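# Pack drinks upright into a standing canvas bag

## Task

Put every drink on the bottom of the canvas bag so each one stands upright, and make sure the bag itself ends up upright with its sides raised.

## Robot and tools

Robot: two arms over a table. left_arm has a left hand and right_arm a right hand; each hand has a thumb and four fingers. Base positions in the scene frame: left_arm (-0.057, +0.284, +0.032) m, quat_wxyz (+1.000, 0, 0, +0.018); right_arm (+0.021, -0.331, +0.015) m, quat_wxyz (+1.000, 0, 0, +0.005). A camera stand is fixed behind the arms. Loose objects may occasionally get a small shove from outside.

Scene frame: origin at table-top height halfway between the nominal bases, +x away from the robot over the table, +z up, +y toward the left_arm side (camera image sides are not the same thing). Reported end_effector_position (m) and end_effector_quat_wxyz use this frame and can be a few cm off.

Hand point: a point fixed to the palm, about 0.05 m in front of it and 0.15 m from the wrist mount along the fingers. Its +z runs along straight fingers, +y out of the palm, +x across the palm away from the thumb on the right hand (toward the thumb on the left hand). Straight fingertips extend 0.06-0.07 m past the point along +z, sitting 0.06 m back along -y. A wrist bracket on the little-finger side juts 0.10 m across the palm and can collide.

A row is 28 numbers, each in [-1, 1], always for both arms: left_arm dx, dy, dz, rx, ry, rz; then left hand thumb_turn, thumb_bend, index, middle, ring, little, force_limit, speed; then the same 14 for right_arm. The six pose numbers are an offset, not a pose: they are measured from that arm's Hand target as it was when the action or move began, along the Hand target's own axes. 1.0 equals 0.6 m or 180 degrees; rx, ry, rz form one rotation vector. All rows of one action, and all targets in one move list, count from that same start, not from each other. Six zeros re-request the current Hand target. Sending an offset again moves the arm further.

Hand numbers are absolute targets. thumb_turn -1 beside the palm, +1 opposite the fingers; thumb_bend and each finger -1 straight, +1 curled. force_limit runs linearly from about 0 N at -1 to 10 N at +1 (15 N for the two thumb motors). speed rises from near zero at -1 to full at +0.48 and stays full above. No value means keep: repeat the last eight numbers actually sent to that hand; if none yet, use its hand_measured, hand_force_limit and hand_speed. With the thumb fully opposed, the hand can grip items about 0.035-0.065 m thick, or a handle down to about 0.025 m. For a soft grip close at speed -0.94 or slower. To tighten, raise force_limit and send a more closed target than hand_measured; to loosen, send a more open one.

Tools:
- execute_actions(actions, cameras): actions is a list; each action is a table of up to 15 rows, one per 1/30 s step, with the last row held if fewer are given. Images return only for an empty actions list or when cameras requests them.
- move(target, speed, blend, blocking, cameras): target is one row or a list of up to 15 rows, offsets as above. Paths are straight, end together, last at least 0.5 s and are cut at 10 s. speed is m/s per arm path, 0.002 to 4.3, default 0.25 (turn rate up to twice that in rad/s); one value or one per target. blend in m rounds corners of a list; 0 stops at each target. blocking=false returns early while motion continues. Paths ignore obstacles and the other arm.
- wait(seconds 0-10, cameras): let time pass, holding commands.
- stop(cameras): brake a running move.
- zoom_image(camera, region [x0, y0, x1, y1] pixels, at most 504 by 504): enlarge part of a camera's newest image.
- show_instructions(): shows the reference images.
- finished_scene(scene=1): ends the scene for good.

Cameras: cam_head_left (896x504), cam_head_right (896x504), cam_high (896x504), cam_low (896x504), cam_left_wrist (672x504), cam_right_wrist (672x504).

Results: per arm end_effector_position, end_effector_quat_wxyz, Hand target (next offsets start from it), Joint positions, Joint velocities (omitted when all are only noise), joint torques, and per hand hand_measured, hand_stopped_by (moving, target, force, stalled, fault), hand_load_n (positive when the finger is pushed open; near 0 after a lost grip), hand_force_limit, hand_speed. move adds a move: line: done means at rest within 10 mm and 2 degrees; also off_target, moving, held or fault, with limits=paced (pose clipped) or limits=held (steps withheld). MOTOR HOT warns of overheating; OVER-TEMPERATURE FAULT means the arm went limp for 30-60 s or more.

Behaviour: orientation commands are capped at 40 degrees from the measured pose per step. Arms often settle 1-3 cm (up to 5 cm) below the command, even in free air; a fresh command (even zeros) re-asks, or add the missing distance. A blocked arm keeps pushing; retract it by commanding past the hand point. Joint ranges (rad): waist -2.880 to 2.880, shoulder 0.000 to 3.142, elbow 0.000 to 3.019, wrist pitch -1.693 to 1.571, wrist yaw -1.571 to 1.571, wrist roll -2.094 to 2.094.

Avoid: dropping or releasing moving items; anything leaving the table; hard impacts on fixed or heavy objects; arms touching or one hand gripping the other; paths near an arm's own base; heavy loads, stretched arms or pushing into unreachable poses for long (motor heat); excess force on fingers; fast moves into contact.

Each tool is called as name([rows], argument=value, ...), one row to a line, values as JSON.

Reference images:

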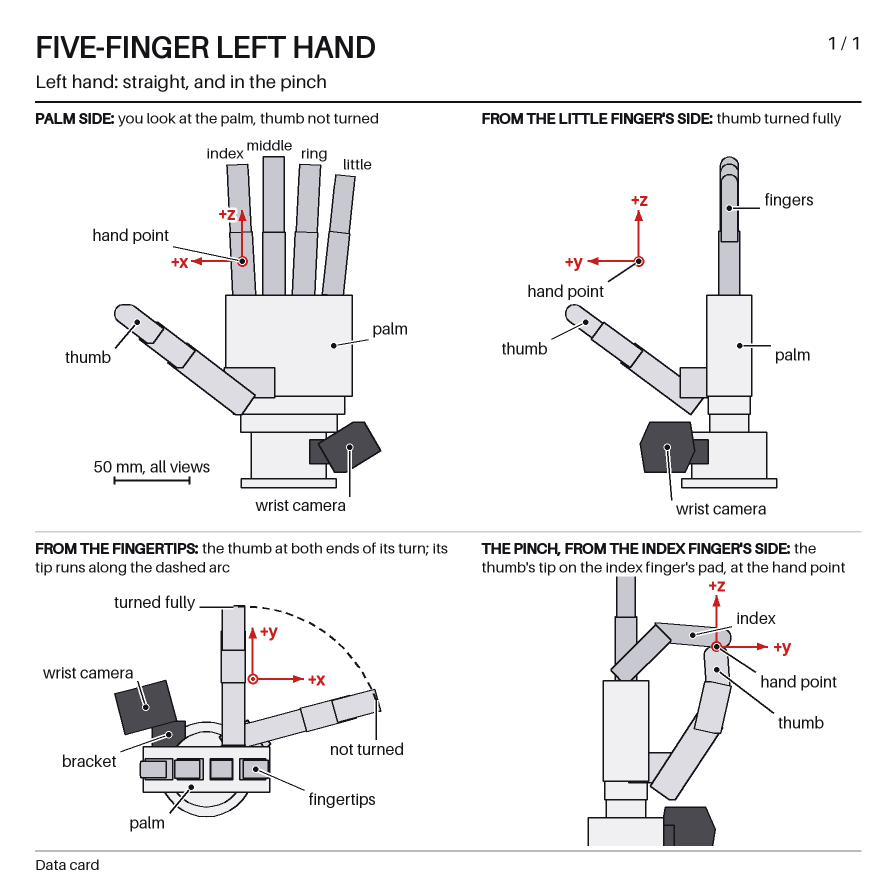

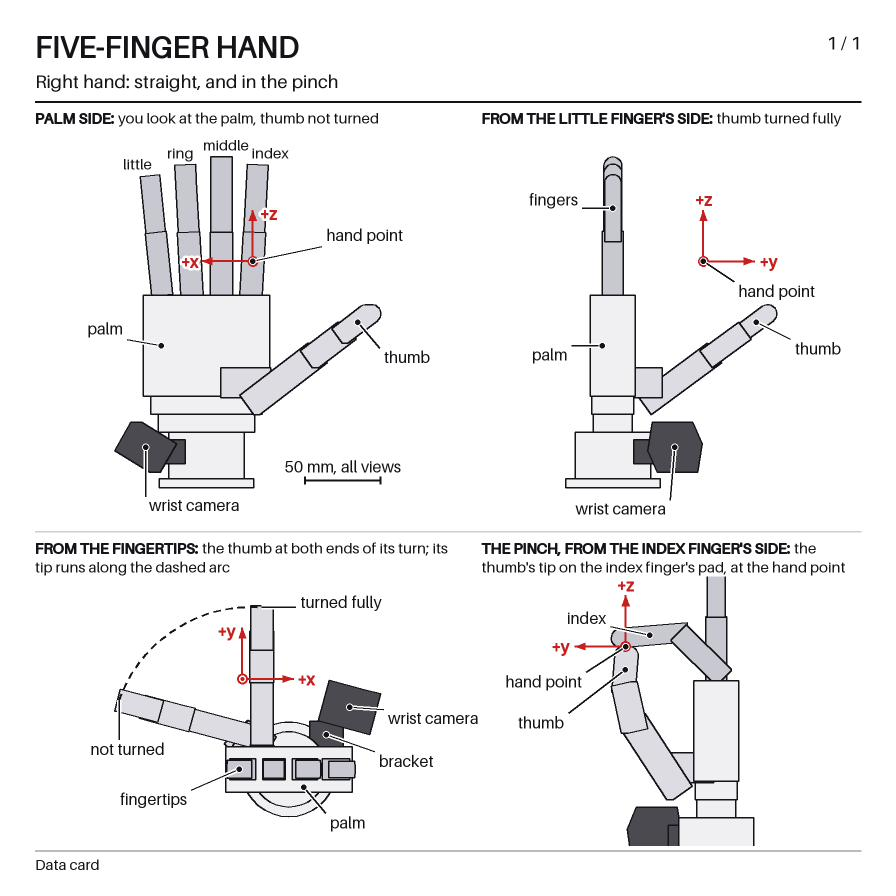

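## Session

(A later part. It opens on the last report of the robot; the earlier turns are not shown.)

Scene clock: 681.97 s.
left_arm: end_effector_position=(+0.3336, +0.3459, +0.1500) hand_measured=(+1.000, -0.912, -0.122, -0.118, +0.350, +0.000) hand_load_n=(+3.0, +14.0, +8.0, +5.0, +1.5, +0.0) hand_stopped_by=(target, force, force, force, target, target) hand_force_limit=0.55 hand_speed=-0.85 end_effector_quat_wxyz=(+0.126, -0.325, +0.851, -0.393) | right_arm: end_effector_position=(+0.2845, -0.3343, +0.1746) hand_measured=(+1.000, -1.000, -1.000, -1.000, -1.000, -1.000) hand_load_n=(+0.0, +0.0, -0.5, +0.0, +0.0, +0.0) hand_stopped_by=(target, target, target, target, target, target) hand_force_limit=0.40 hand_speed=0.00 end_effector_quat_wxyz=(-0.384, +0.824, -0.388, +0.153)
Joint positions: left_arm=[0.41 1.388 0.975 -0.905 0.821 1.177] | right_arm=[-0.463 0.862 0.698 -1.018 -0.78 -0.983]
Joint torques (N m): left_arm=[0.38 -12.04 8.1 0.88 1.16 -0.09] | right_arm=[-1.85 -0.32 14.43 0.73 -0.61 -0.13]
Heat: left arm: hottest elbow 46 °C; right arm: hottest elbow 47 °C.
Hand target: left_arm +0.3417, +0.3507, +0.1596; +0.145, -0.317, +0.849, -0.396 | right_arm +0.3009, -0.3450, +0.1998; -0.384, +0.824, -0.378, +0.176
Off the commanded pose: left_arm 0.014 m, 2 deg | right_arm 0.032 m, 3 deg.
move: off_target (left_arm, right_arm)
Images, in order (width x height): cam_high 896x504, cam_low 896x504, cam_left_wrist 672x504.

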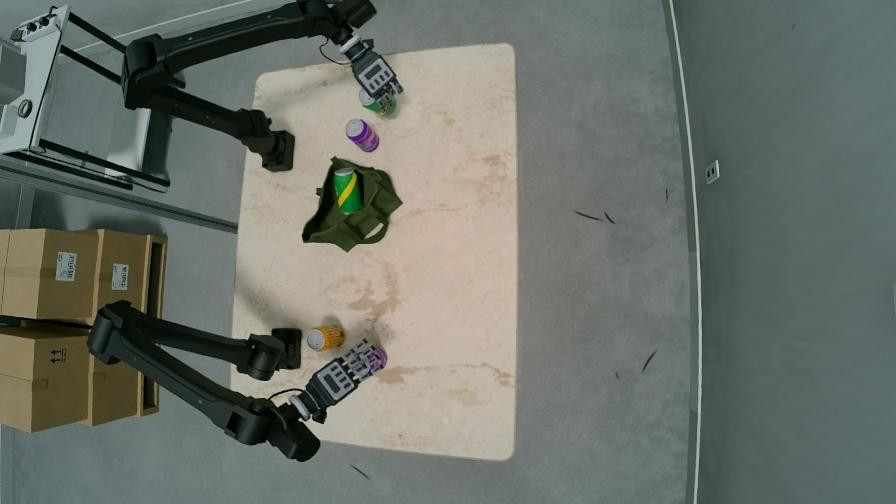

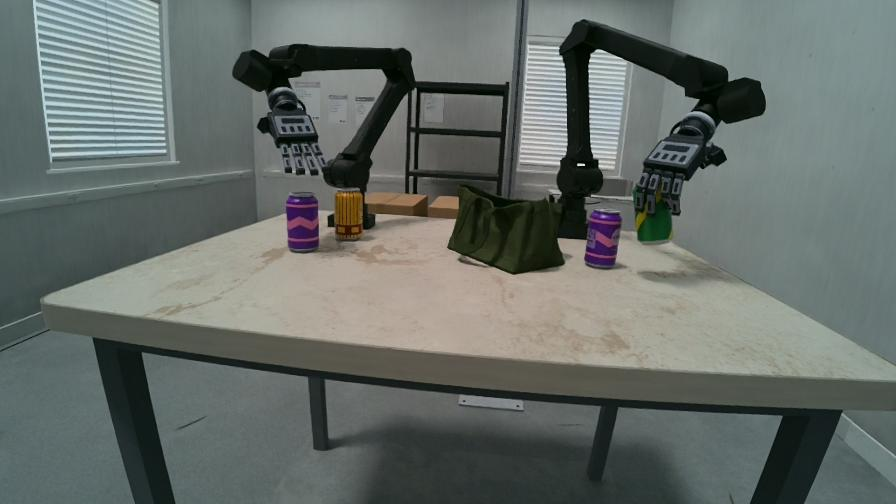

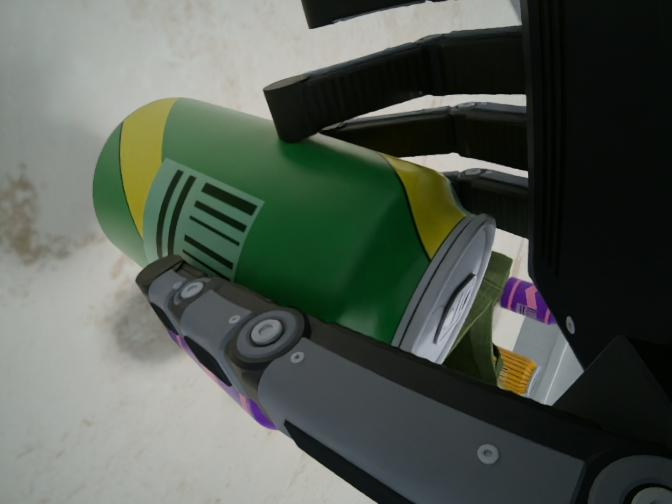

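move(target=[0,0.0575,0.0482,0,0,0,1,0.56,0.3,0.4,0.35,0,0.55,-0.85,0,0,0,0,0,0,1,-1,-1,-1,-1,-1,0.4,0], speed=0.05, cameras=["cam_low"])

zoom_image(camera="cam_low", region=[560, 150, 760, 310])

Scene clock: 683.90 s.
left_arm: end_effector_position=(+0.3332, +0.3458, +0.1065) hand_measured=(+1.000, -0.912, -0.122, -0.118, +0.350, +0.000) hand_load_n=(+3.0, +13.5, +8.0, +4.5, +1.5, +0.0) hand_stopped_by=(target, force, force, force, target, target) hand_force_limit=0.55 hand_speed=-0.85 end_effector_quat_wxyz=(+0.128, -0.324, +0.851, -0.393) | right_arm: end_effector_position=(+0.2845, -0.3343, +0.1746) hand_measured=(+1.000, -1.000, -1.000, -1.000, -1.000, -1.000) hand_load_n=(+0.5, +0.0, +0.0, +0.0, +0.0, +0.0) hand_stopped_by=(target, target, target, target, target, target) hand_force_limit=0.40 hand_speed=0.00 end_effector_quat_wxyz=(-0.384, +0.824, -0.388, +0.153)
Joint positions: left_arm=[0.41 1.442 0.903 -0.775 0.821 1.177] | right_arm=[-0.463 0.862 0.698 -1.018 -0.78 -0.983]
Joint torques (N m): left_arm=[0.38 -12.16 7.61 1.03 1.16 -0.09] | right_arm=[-1.9 -0.32 14.43 0.75 -0.61 -0.13]
Heat: left arm: hottest elbow 45 °C; right arm: hottest elbow 47 °C.
Hand target: left_arm +0.3415, +0.3507, +0.1146; +0.146, -0.317, +0.850, -0.396 | right_arm +0.3009, -0.3450, +0.1998; -0.384, +0.824, -0.378, +0.176
Off the commanded pose: left_arm 0.013 m, 2 deg | right_arm 0.032 m, 3 deg.
move: off_target (left_arm, right_arm)
Images, in order (width x height): cam_low 896x504.

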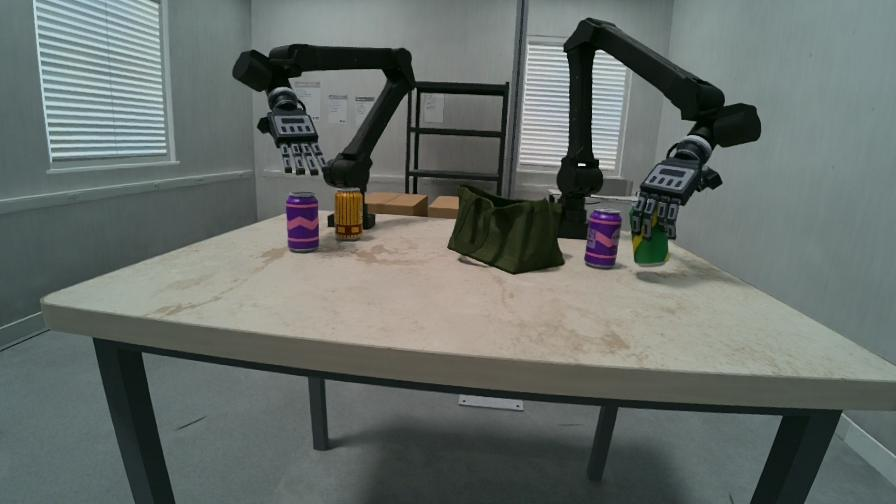

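Scaled by 2.520 from the camera's 896x504 image, which has a finer 1280x720 frame.

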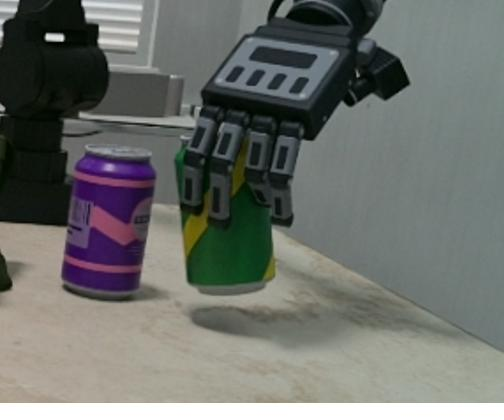

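move(target=[0,0.0345,0.0289,0,0,0,1,0.56,0.3,0.4,0.35,0,0.55,-0.85,0,0,0,0,0,0,1,-1,-1,-1,-1,-1,0.4,0], speed=0.04, cameras=["cam_low"])

zoom_image(camera="cam_low", region=[560, 150, 760, 310])

Scene clock: 685.40 s.
left_arm: end_effector_position=(+0.3338, +0.3457, +0.0815) hand_measured=(+1.000, -0.912, -0.122, -0.118, +0.350, +0.000) hand_load_n=(+3.0, +14.0, +8.0, +5.0, +1.5, +0.0) hand_stopped_by=(target, force, force, force, target, target) hand_force_limit=0.55 hand_speed=-0.85 end_effector_quat_wxyz=(+0.129, -0.323, +0.851, -0.394) | right_arm: end_effector_position=(+0.2845, -0.3343, +0.1746) hand_measured=(+1.000, -1.000, -1.000, -1.000, -1.000, -1.000) hand_load_n=(+0.0, +0.0, +0.0, +0.0, +0.0, +0.0) hand_stopped_by=(target, target, target, target, target, target) hand_force_limit=0.40 hand_speed=0.00 end_effector_quat_wxyz=(-0.384, +0.824, -0.388, +0.153)
Joint positions: left_arm=[0.41 1.482 0.867 -0.695 0.823 1.177] | right_arm=[-0.463 0.862 0.698 -1.018 -0.78 -0.983]
Joint torques (N m): left_arm=[0.38 -12.16 7.16 0.98 1.09 -0.09] | right_arm=[-1.85 -0.32 14.43 0.73 -0.62 -0.13]
Heat: left arm: hottest elbow 45 °C; right arm: hottest elbow 47 °C.
Hand target: left_arm +0.3414, +0.3507, +0.0876; +0.146, -0.317, +0.849, -0.396 | right_arm +0.3009, -0.3450, +0.1998; -0.384, +0.824, -0.378, +0.176
Off the commanded pose: left_arm 0.011 m, 2 deg | right_arm 0.032 m, 3 deg.
move: off_target (left_arm, right_arm)
Images, in order (width x height): cam_low 896x504.

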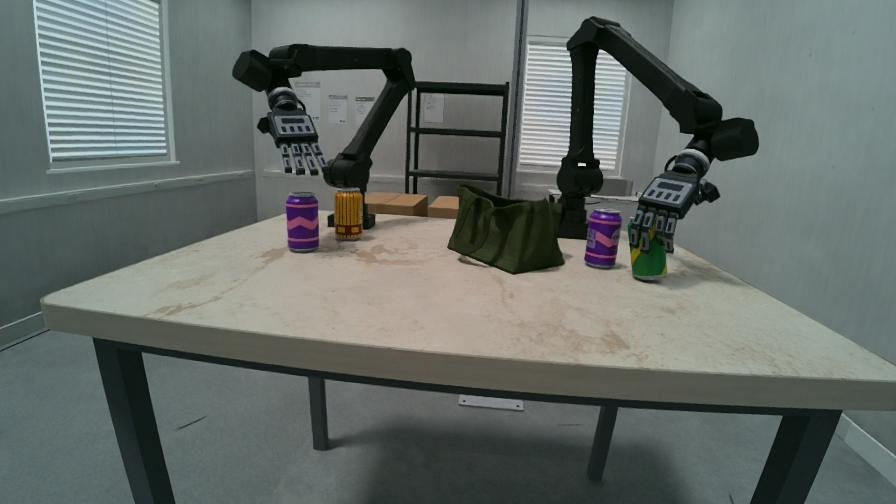

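Scaled by 2.520 from the camera's 896x504 image, which has a finer 1280x720 frame.

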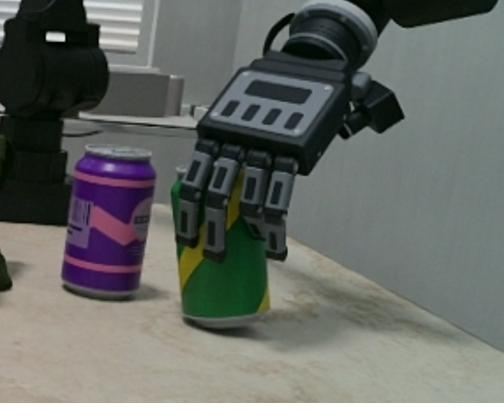

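move(target=[0,0.0102,0.0086,0,0,0,1,0.56,0.3,0.4,0.35,0,0.55,-0.85,0,0,0,0,0,0,1,-1,-1,-1,-1,-1,0.4,0], speed=0.03, cameras=["cam_low"])

zoom_image(camera="cam_low", region=[600, 200, 700, 300])

Scene clock: 686.90 s.
left_arm: end_effector_position=(+0.3376, +0.3467, +0.0809) hand_measured=(+1.000, -0.912, -0.122, -0.118, +0.350, +0.000) hand_load_n=(+2.5, +14.0, +8.0, +4.5, +1.5, +0.0) hand_stopped_by=(target, force, force, force, target, target) hand_force_limit=0.55 hand_speed=-0.85 end_effector_quat_wxyz=(+0.138, -0.319, +0.851, -0.395) | right_arm: end_effector_position=(+0.2845, -0.3343, +0.1746) hand_measured=(+1.000, -1.000, -1.000, -1.000, -1.000, -1.000) hand_load_n=(+0.0, +0.0, +0.0, +0.0, +0.0, +0.0) hand_stopped_by=(target, target, target, target, target, target) hand_force_limit=0.40 hand_speed=0.00 end_effector_quat_wxyz=(-0.384, +0.824, -0.388, +0.153)
Joint positions: left_arm=[0.41 1.484 0.864 -0.673 0.828 1.177] | right_arm=[-0.463 0.862 0.698 -1.018 -0.78 -0.983]
Joint torques (N m): left_arm=[0.32 -11.16 6.67 1.13 0.9 -0.09] | right_arm=[-1.85 -0.32 14.42 0.77 -0.62 -0.13]
Heat: left arm: hottest elbow 45 °C; right arm: hottest elbow 47 °C.
Hand target: left_arm +0.3413, +0.3506, +0.0796; +0.146, -0.317, +0.849, -0.396 | right_arm +0.3009, -0.3450, +0.1998; -0.384, +0.824, -0.378, +0.176
Off the commanded pose: left_arm 0.006 m, 1 deg | right_arm 0.032 m, 3 deg.
move: off_target (right_arm)
Images, in order (width x height): cam_low 896x504.

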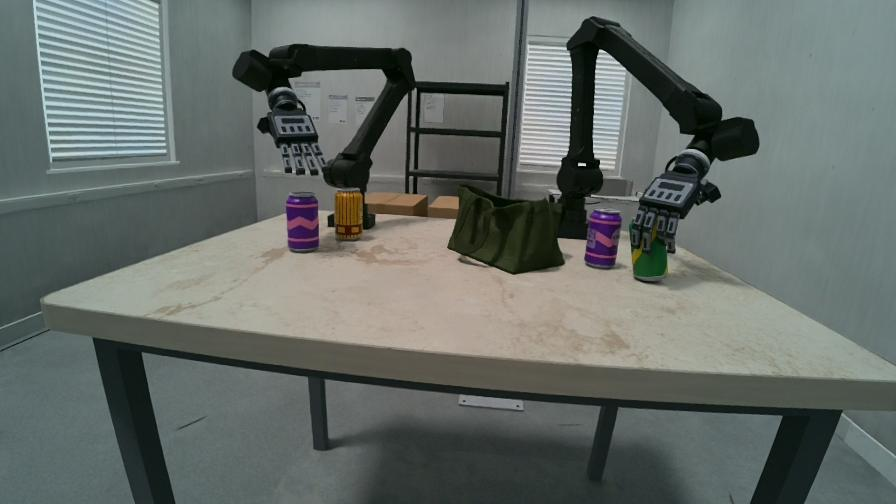

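Scaled by 5.040 from the camera's 896x504 image, which has a finer 1280x720 frame.

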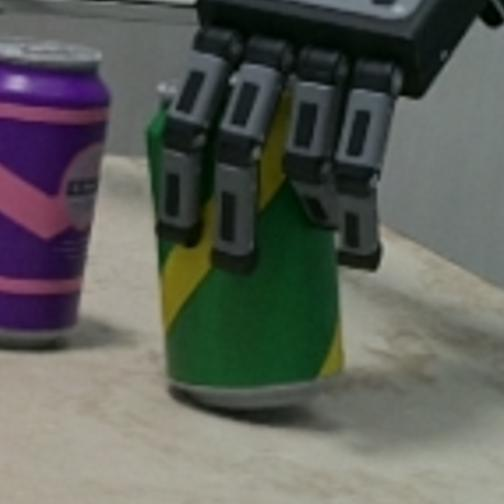

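move(target=[0,0,0,0,0,0,1,-1,-0.3,-0.3,-0.3,-0.3,0.0,-0.9,0,0,0,0,0,0,1,-1,-1,-1,-1,-1,0.4,0], speed=0.03, cameras=["cam_low","cam_left_wrist"])

zoom_image(camera="cam_low", region=[600, 200, 700, 300])

Scene clock: 690.17 s.
left_arm: end_effector_position=(+0.3391, +0.3473, +0.0813) hand_measured=(+1.000, -1.000, -0.300, -0.300, -0.300, -0.300) hand_load_n=(+0.0, +0.0, +0.0, +0.0, +0.0, +0.0) hand_stopped_by=(target, target, target, target, target, target) hand_force_limit=0.00 hand_speed=-0.90 end_effector_quat_wxyz=(+0.141, -0.317, +0.850, -0.396) | right_arm: end_effector_position=(+0.2845, -0.3343, +0.1746) hand_measured=(+1.000, -1.000, -1.000, -1.000, -1.000, -1.000) hand_load_n=(+0.0, +0.0, +0.0, +0.0, +0.0, +0.0) hand_stopped_by=(target, target, target, target, target, target) hand_force_limit=0.40 hand_speed=0.00 end_effector_quat_wxyz=(-0.384, +0.824, -0.388, +0.153)
Joint positions: left_arm=[0.411 1.484 0.864 -0.666 0.831 1.177] | right_arm=[-0.463 0.862 0.698 -1.018 -0.78 -0.983]
Joint torques (N m): left_arm=[0.32 -11.16 6.65 0.87 0.78 -0.09] | right_arm=[-1.79 -0.32 14.42 0.75 -0.62 -0.13]
Heat: left arm: hottest elbow 44 °C; right arm: hottest elbow 47 °C.
Hand target: left_arm +0.3413, +0.3506, +0.0796; +0.145, -0.317, +0.849, -0.396 | right_arm +0.3009, -0.3450, +0.1998; -0.384, +0.824, -0.378, +0.176
Off the commanded pose: left_arm 0.004 m, 1 deg | right_arm 0.032 m, 3 deg.
move: off_target (right_arm)
Images, in order (width x height): cam_low 896x504, cam_left_wrist 672x504.

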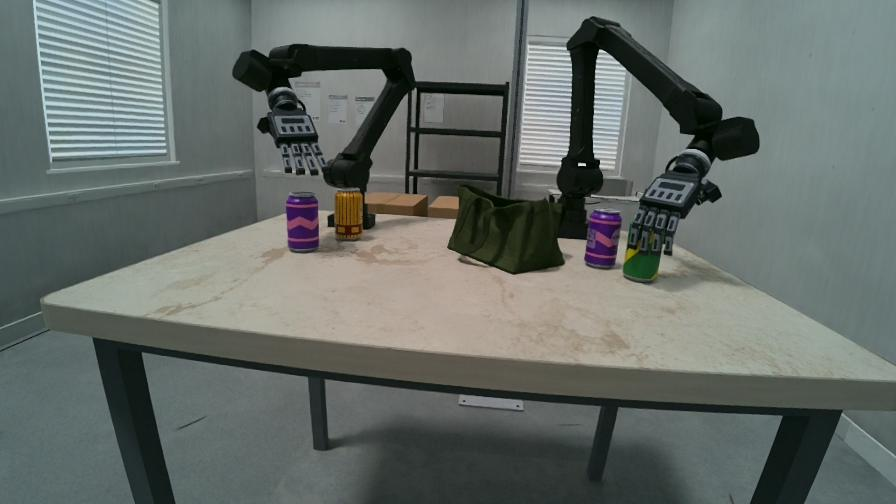

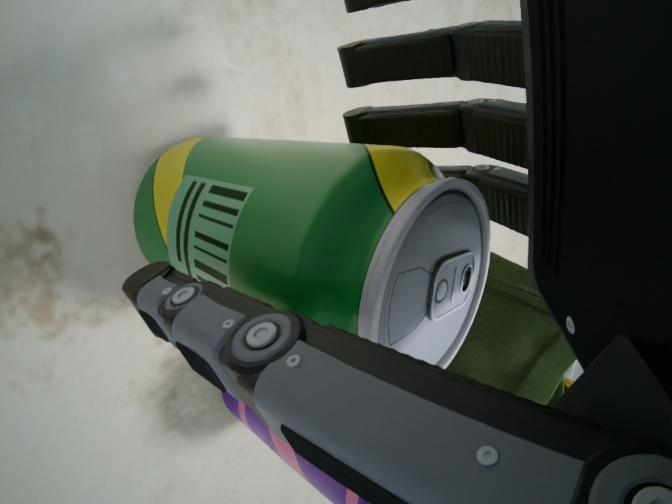

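Scaled by 5.040 from the camera's 896x504 image, which has a finer 1280x720 frame.

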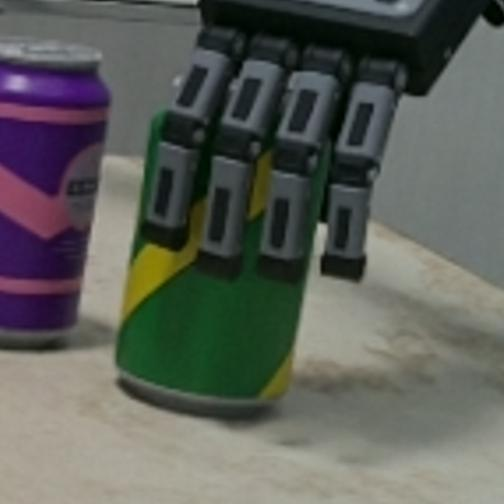

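move([
  [-0.012,-0.060,-0.045,0,0,0,1,-1,-1,-1,-1,-1,0.4,-0.3,0,0,0,0,0,0,1,-1,-1,-1,-1,-1,0.4,0],
  [0.0,-0.2554,-0.2143,0,0,0,1,-1,-1,-1,-1,-1,0.4,-0.3,0,0,0,0,0,0,1,-1,-1,-1,-1,-1,0.4,0],
], speed=[0.06,0.15], cameras=["cam_high","cam_low","cam_left_wrist"])

Scene clock: 696.83 s.
left_arm: end_effector_position=(+0.3296, +0.3427, +0.2559) hand_measured=(+1.000, -1.000, -1.000, -1.000, -1.000, -1.000) hand_load_n=(+0.0, +0.0, +0.0, -0.5, +0.0, +0.0) hand_stopped_by=(target, target, target, target, target, target) hand_force_limit=0.40 hand_speed=-0.30 end_effector_quat_wxyz=(+0.122, -0.326, +0.849, -0.397) | right_arm: end_effector_position=(+0.2845, -0.3343, +0.1746) hand_measured=(+1.000, -1.000, -1.000, -1.000, -1.000, -1.000) hand_load_n=(+0.0, +0.0, +0.0, +0.0, +0.0, +0.0) hand_stopped_by=(target, target, target, target, target, target) hand_force_limit=0.40 hand_speed=0.00 end_effector_quat_wxyz=(-0.384, +0.824, -0.388, +0.153)
Joint positions: left_arm=[0.411 1.305 1.182 -1.204 0.831 1.177] | right_arm=[-0.463 0.862 0.698 -1.018 -0.78 -0.983]
Joint torques (N m): left_arm=[0.32 -10.75 11.73 -0.25 0.78 -0.11] | right_arm=[-1.85 -0.26 14.45 0.75 -0.62 -0.13]
Heat: left arm: hottest elbow 43 °C; right arm: hottest elbow 48 °C.
Hand target: left_arm +0.3421, +0.3509, +0.2795; +0.145, -0.317, +0.850, -0.396 | right_arm +0.3009, -0.3450, +0.1998; -0.384, +0.824, -0.378, +0.176
Off the commanded pose: left_arm 0.028 m, 3 deg | right_arm 0.032 m, 3 deg.
move: off_target (left_arm, right_arm)
Images, in order (width x height): cam_high 896x504, cam_low 896x504, cam_left_wrist 672x504.

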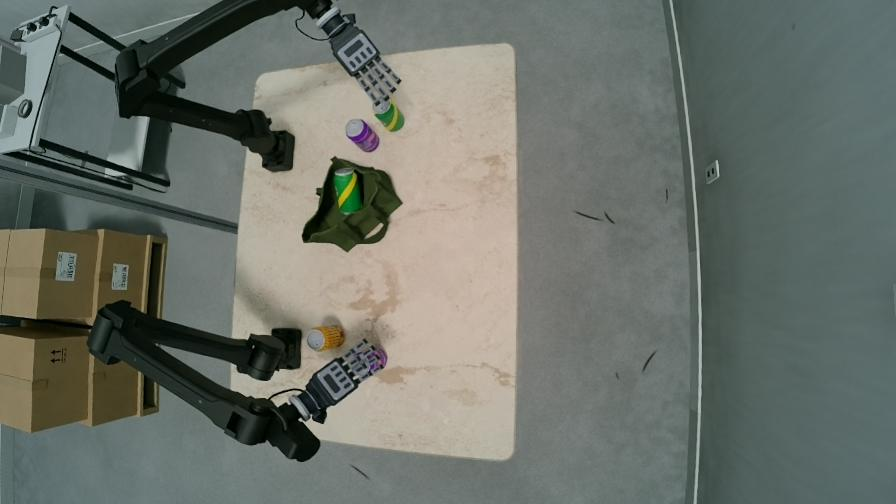

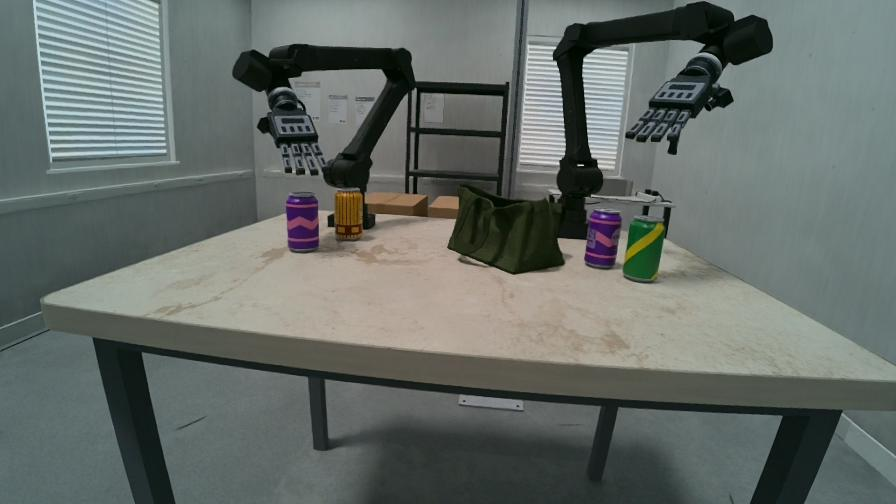

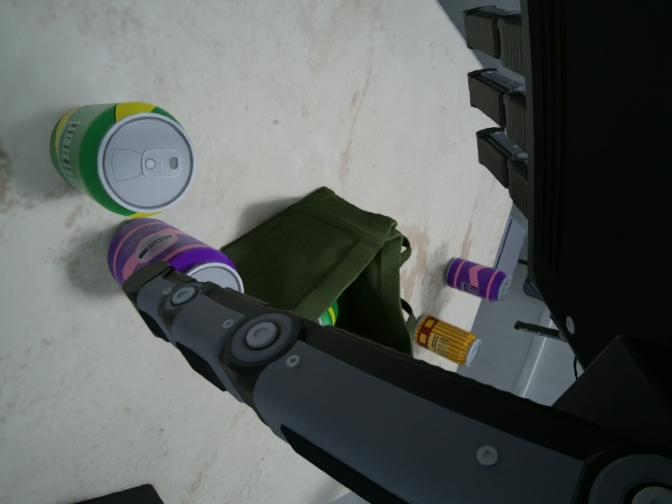

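zoom_image(camera="cam_high", region=[330, 70, 430, 170])

Scaled by 5.040 from the camera's 896x504 image, which has a finer 1280x720 frame.

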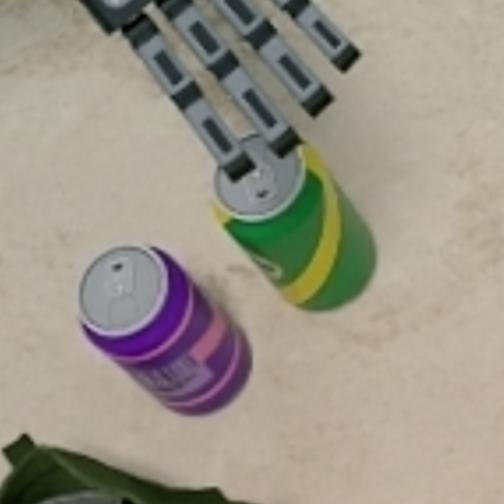

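move(target=[0.2455,0.0762,-0.0907,-0.2597,0.1201,0.2575,-1,-1,-1,-1,-1,-1,0.4,-0.3,0,0,0,0,0,0,1,-1,-1,-1,-1,-1,0.4,0], speed=0.2, cameras=["cam_high","cam_low","cam_left_wrist","cam_head_left"])

Scene clock: 702.17 s.
left_arm: end_effector_position=(+0.1886, +0.3091, +0.2787) hand_measured=(-1.000, -1.000, -1.000, -1.000, -1.000, -1.000) hand_load_n=(+0.0, +0.0, +0.0, +0.0, +0.0, +0.0) hand_stopped_by=(target, target, target, target, target, target) hand_force_limit=0.40 hand_speed=-0.30 end_effector_quat_wxyz=(+0.000, +0.071, +0.997, -0.002) | right_arm: end_effector_position=(+0.2845, -0.3343, +0.1746) hand_measured=(+1.000, -1.000, -1.000, -1.000, -1.000, -1.000) hand_load_n=(+0.0, +0.0, +0.0, -0.5, -0.5, +0.0) hand_stopped_by=(target, target, target, target, target, target) hand_force_limit=0.40 hand_speed=0.00 end_effector_quat_wxyz=(-0.384, +0.824, -0.388, +0.153)
Joint positions: left_arm=[-0.175 1.042 1.104 -1.633 0.005 1.574] | right_arm=[-0.463 0.862 0.698 -1.018 -0.78 -0.983]
Joint torques (N m): left_arm=[-0.85 -6.65 7.23 -0.68 -0.14 -0.09] | right_arm=[-1.85 -0.32 14.41 0.76 -0.62 -0.13]
Heat: left arm: hottest elbow 43 °C; right arm: hottest elbow 48 °C.
Hand target: left_arm +0.1842, +0.3084, +0.2802; -0.002, +0.077, +0.997, -0.001 | right_arm +0.3009, -0.3450, +0.1998; -0.384, +0.824, -0.378, +0.176
Off the commanded pose: left_arm 0.005 m, 1 deg | right_arm 0.032 m, 3 deg.
move: off_target (right_arm)
Images, in order (width x height): cam_head_left 896x504, cam_high 896x504, cam_low 896x504, cam_left_wrist 672x504.

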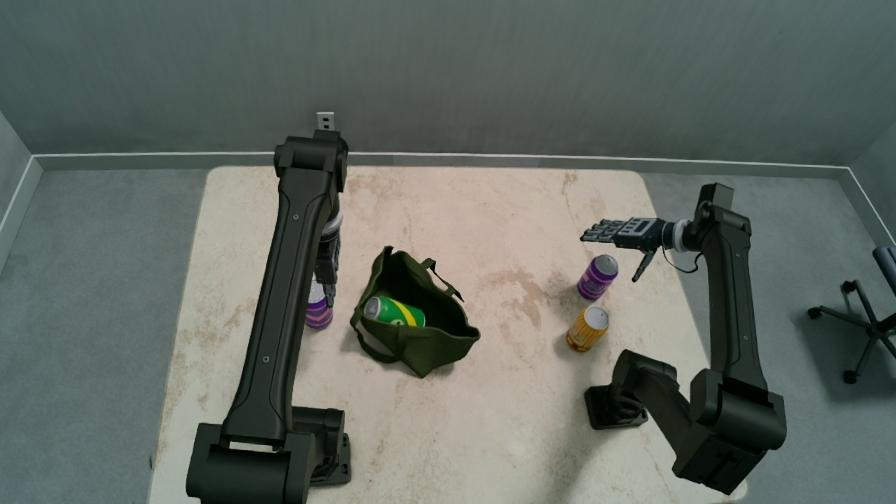

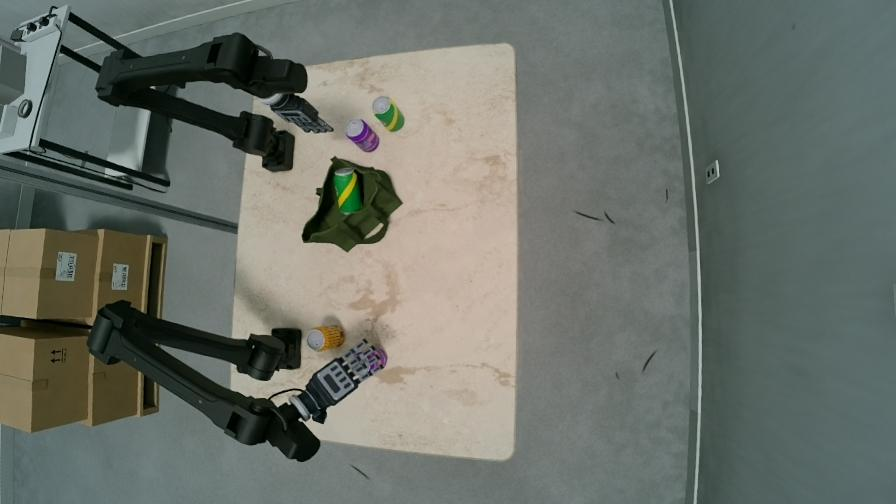

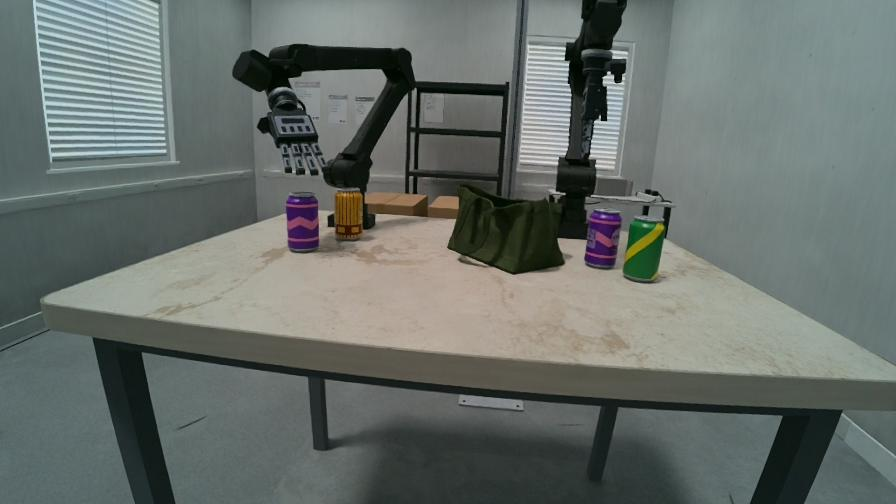

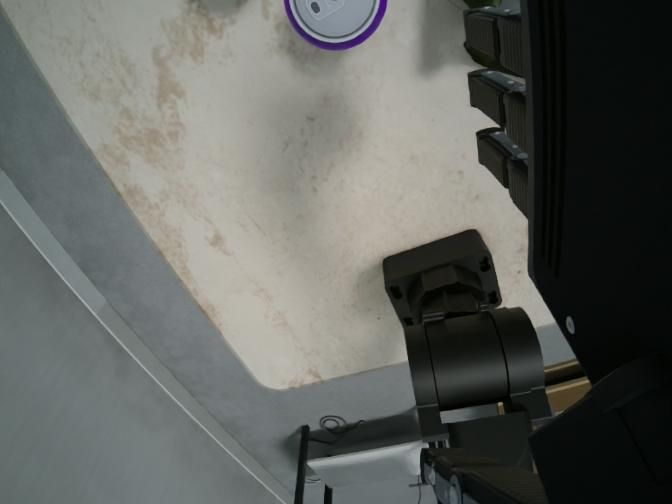

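zoom_image(camera="cam_high", region=[260, 80, 400, 200])

Scaled by 3.600 from the camera's 896x504 image, which has a finer 1280x720 frame.

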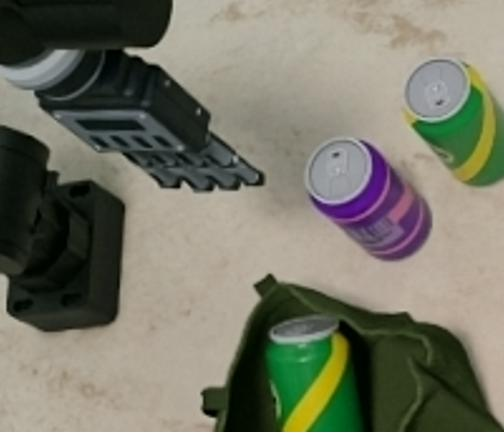

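move([
  [-0.0338,-0.035,0,0,0,0,-1,-1,-1,-1,-1,-1,0.4,-0.3,0,0,0,0,0,0,1,-1,-1,-1,-1,-1,0.4,0],
  [-0.0338,-0.035,0.19,0,0,0,-1,-1,-1,-1,-1,-1,0.4,-0.3,0,0,0,0,0,0,1,-1,-1,-1,-1,-1,0.4,0],
], speed=0.12, cameras=["cam_high","cam_low","cam_left_wrist","cam_head_right"])

zoom_image(camera="cam_high", region=[280, 100, 400, 220])

zoom_image(camera="cam_head_right", region=[260, 180, 480, 390])

Scene clock: 706.43 s.
left_arm: end_effector_position=(+0.1989, +0.2868, +0.1687) hand_measured=(-1.000, -1.000, -1.000, -1.000, -1.000, -1.000) hand_load_n=(+0.0, +0.0, +0.0, +0.0, +0.0, +0.0) hand_stopped_by=(target, target, target, target, target, target) hand_force_limit=0.40 hand_speed=-0.30 end_effector_quat_wxyz=(-0.004, +0.080, +0.997, -0.001) | right_arm: end_effector_position=(+0.2845, -0.3343, +0.1746) hand_measured=(+1.000, -1.000, -1.000, -1.000, -1.000, -1.000) hand_load_n=(+0.0, +0.0, +0.0, +0.0, +0.0, +0.0) hand_stopped_by=(target, target, target, target, target, target) hand_force_limit=0.40 hand_speed=0.00 end_effector_quat_wxyz=(-0.384, +0.824, -0.388, +0.153)
Joint positions: left_arm=[-0.25 1.114 0.863 -1.326 0.004 1.516] | right_arm=[-0.463 0.862 0.698 -1.018 -0.78 -0.983]
Joint torques (N m): left_arm=[-0.85 -6.01 7.19 0.47 -0.09 -0.28] | right_arm=[-1.9 -0.26 14.42 0.76 -0.62 -0.13]
Heat: left arm: hottest elbow 42 °C; right arm: hottest elbow 48 °C.
Hand target: left_arm +0.2007, +0.2843, +0.1662; -0.002, +0.077, +0.997, -0.001 | right_arm +0.3009, -0.3450, +0.1998; -0.384, +0.824, -0.378, +0.176
Off the commanded pose: left_arm 0.004 m, 0 deg | right_arm 0.032 m, 3 deg.
move: off_target (right_arm)
Images, in order (width x height): cam_head_right 896x504, cam_high 896x504, cam_low 896x504, cam_left_wrist 672x504.

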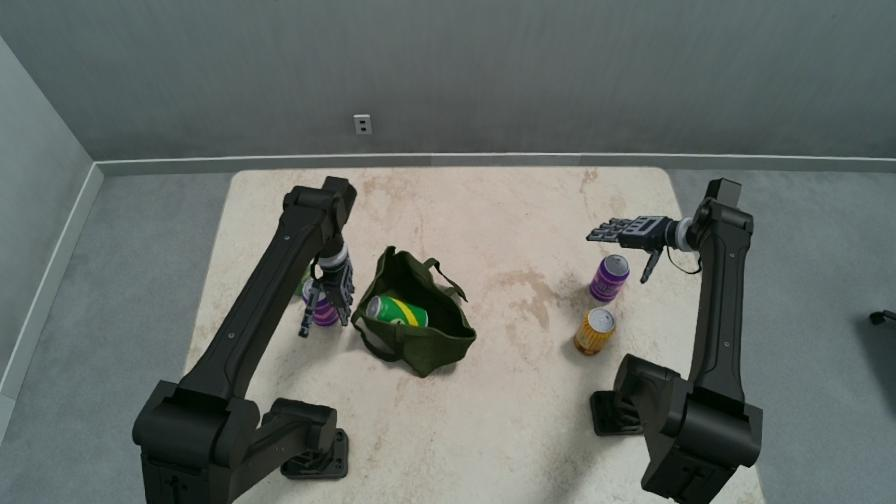

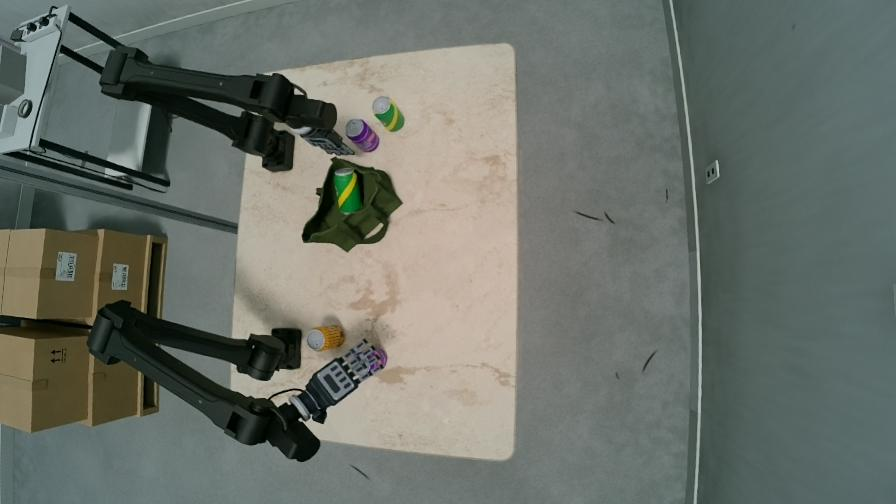

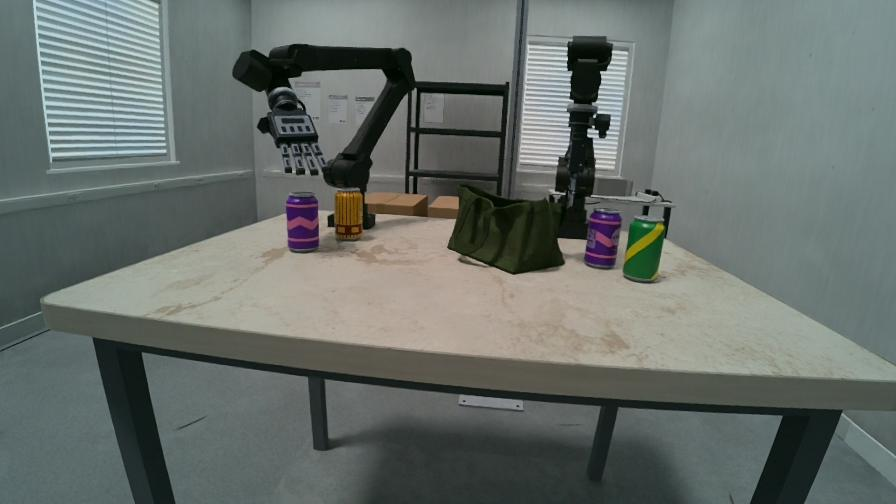

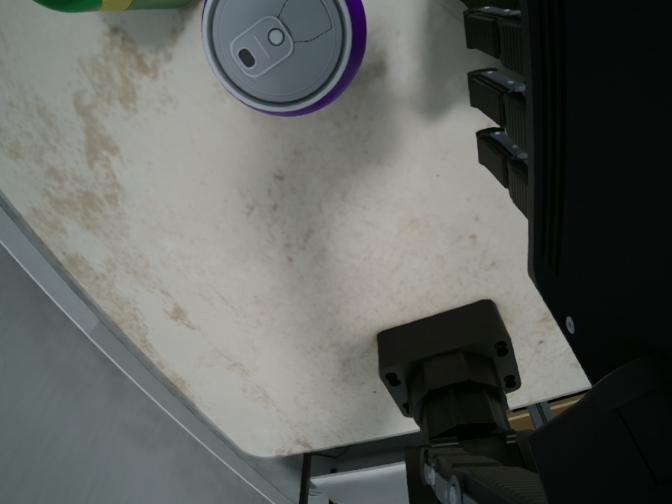

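Scaled by 4.200 from the camera's 896x504 image, which has a finer 1280x720 frame.

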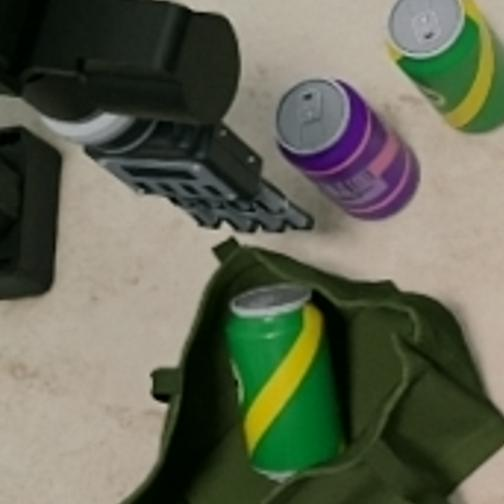

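Scaled by 2.291 from the camera's 896x504 image, which has a finer 1280x720 frame.

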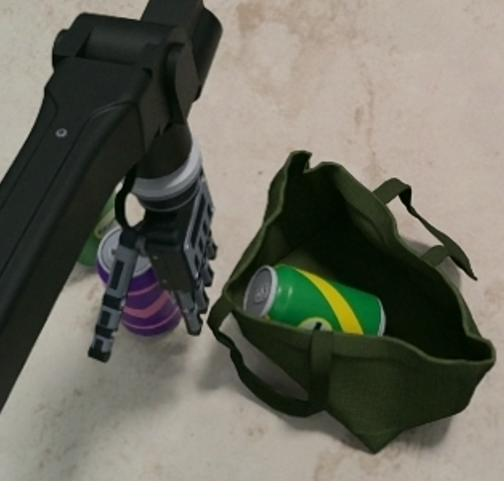

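move([
  [-0.0165,0.0026,0,0,0,0,-1,-1,-1,-1,-1,-1,0.4,-0.3,0,0,0,0,0,0,1,-1,-1,-1,-1,-1,0.4,0],
  [-0.0165,0.0026,0.0767,0,0,0,-1,-1,-1,-1,-1,-1,0.4,-0.3,0,0,0,0,0,0,1,-1,-1,-1,-1,-1,0.4,0],
], speed=0.08, cameras=["cam_high","cam_low","cam_head_right"])

zoom_image(camera="cam_high", region=[280, 100, 400, 220])

zoom_image(camera="cam_low", region=[420, 150, 620, 300])

Scene clock: 709.67 s.
left_arm: end_effector_position=(+0.2089, +0.2847, +0.1231) hand_measured=(-1.000, -1.000, -1.000, -1.000, -1.000, -1.000) hand_load_n=(+0.0, +0.5, +0.0, +0.0, +0.0, +0.0) hand_stopped_by=(target, target, target, target, target, target) hand_force_limit=0.40 hand_speed=-0.30 end_effector_quat_wxyz=(-0.003, +0.080, +0.997, -0.002) | right_arm: end_effector_position=(+0.2845, -0.3343, +0.1746) hand_measured=(+1.000, -1.000, -1.000, -1.000, -1.000, -1.000) hand_load_n=(+0.0, +0.0, +0.0, +0.0, +0.0, +0.0) hand_stopped_by=(target, target, target, target, target, target) hand_force_limit=0.40 hand_speed=0.00 end_effector_quat_wxyz=(-0.384, +0.824, -0.388, +0.153)
Joint positions: left_arm=[-0.25 1.188 0.791 -1.18 0.004 1.516] | right_arm=[-0.463 0.862 0.698 -1.018 -0.78 -0.983]
Joint torques (N m): left_arm=[-0.26 -6.71 6.84 0.42 -0.09 -0.2] | right_arm=[-1.9 -0.26 14.43 0.75 -0.62 -0.13]
Heat: left arm: hottest elbow 41 °C; right arm: hottest elbow 48 °C.
Hand target: left_arm +0.2105, +0.2843, +0.1202; -0.002, +0.077, +0.997, -0.001 | right_arm +0.3009, -0.3450, +0.1998; -0.384, +0.824, -0.378, +0.176
Off the commanded pose: left_arm 0.003 m, 0 deg | right_arm 0.032 m, 3 deg.
move: off_target (right_arm)
Images, in order (width x height): cam_head_right 896x504, cam_high 896x504, cam_low 896x504.

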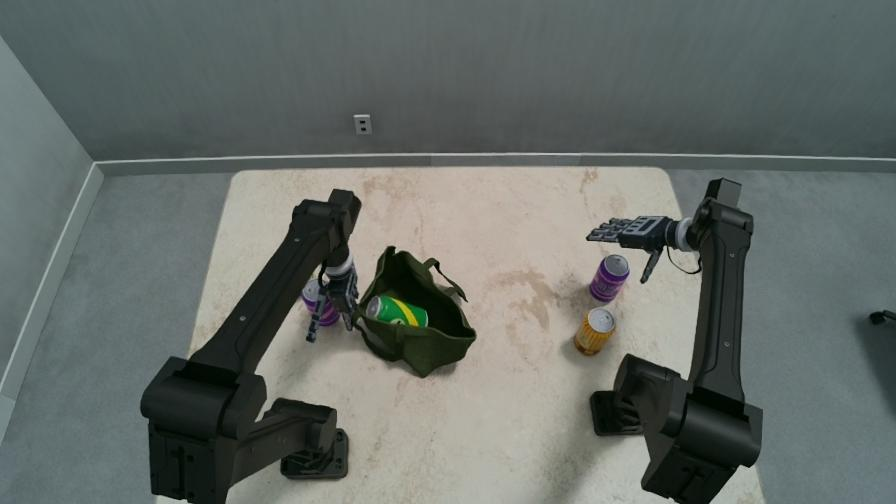

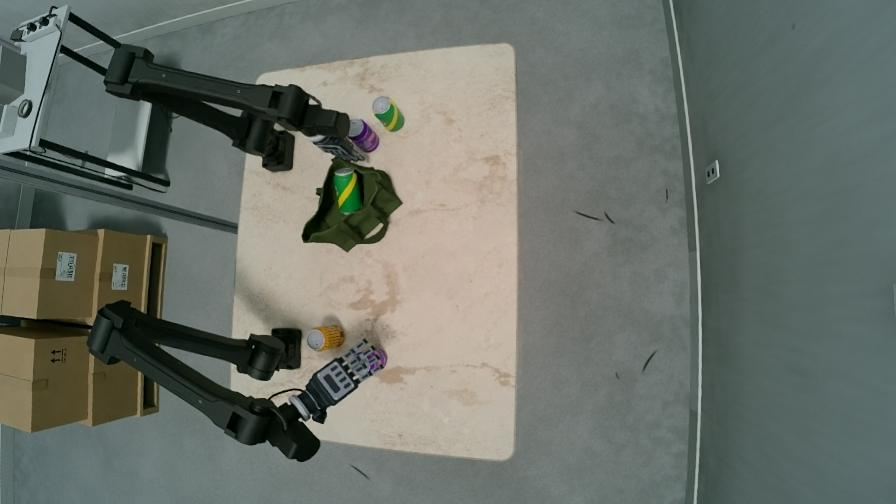

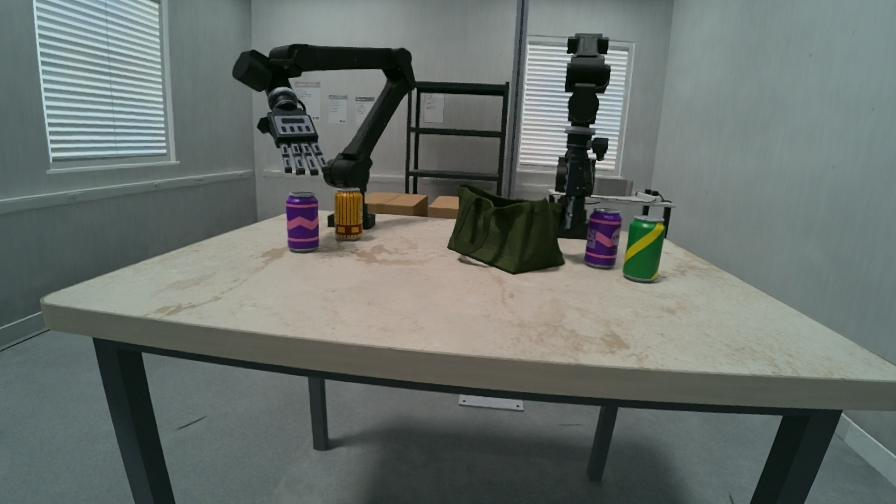

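Scaled by 4.200 from the camera's 896x504 image, which has a finer 1280x720 frame.

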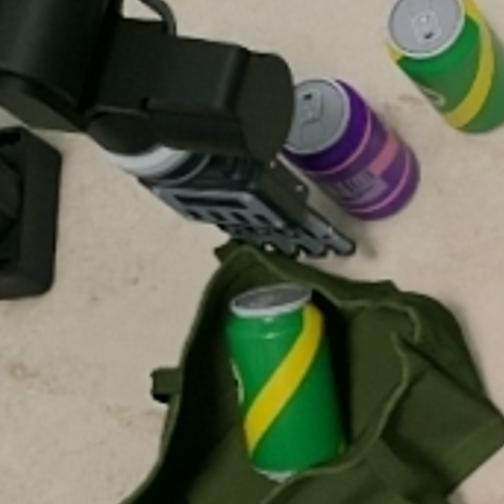

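Scaled by 2.520 from the camera's 896x504 image, which has a finer 1280x720 frame.

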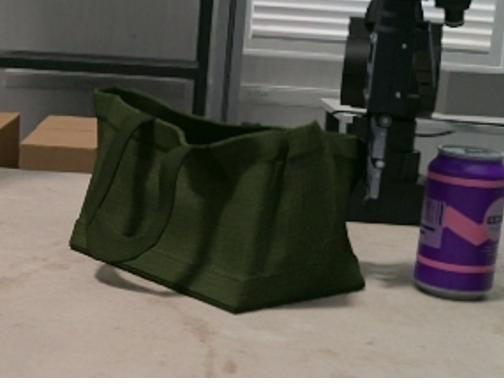

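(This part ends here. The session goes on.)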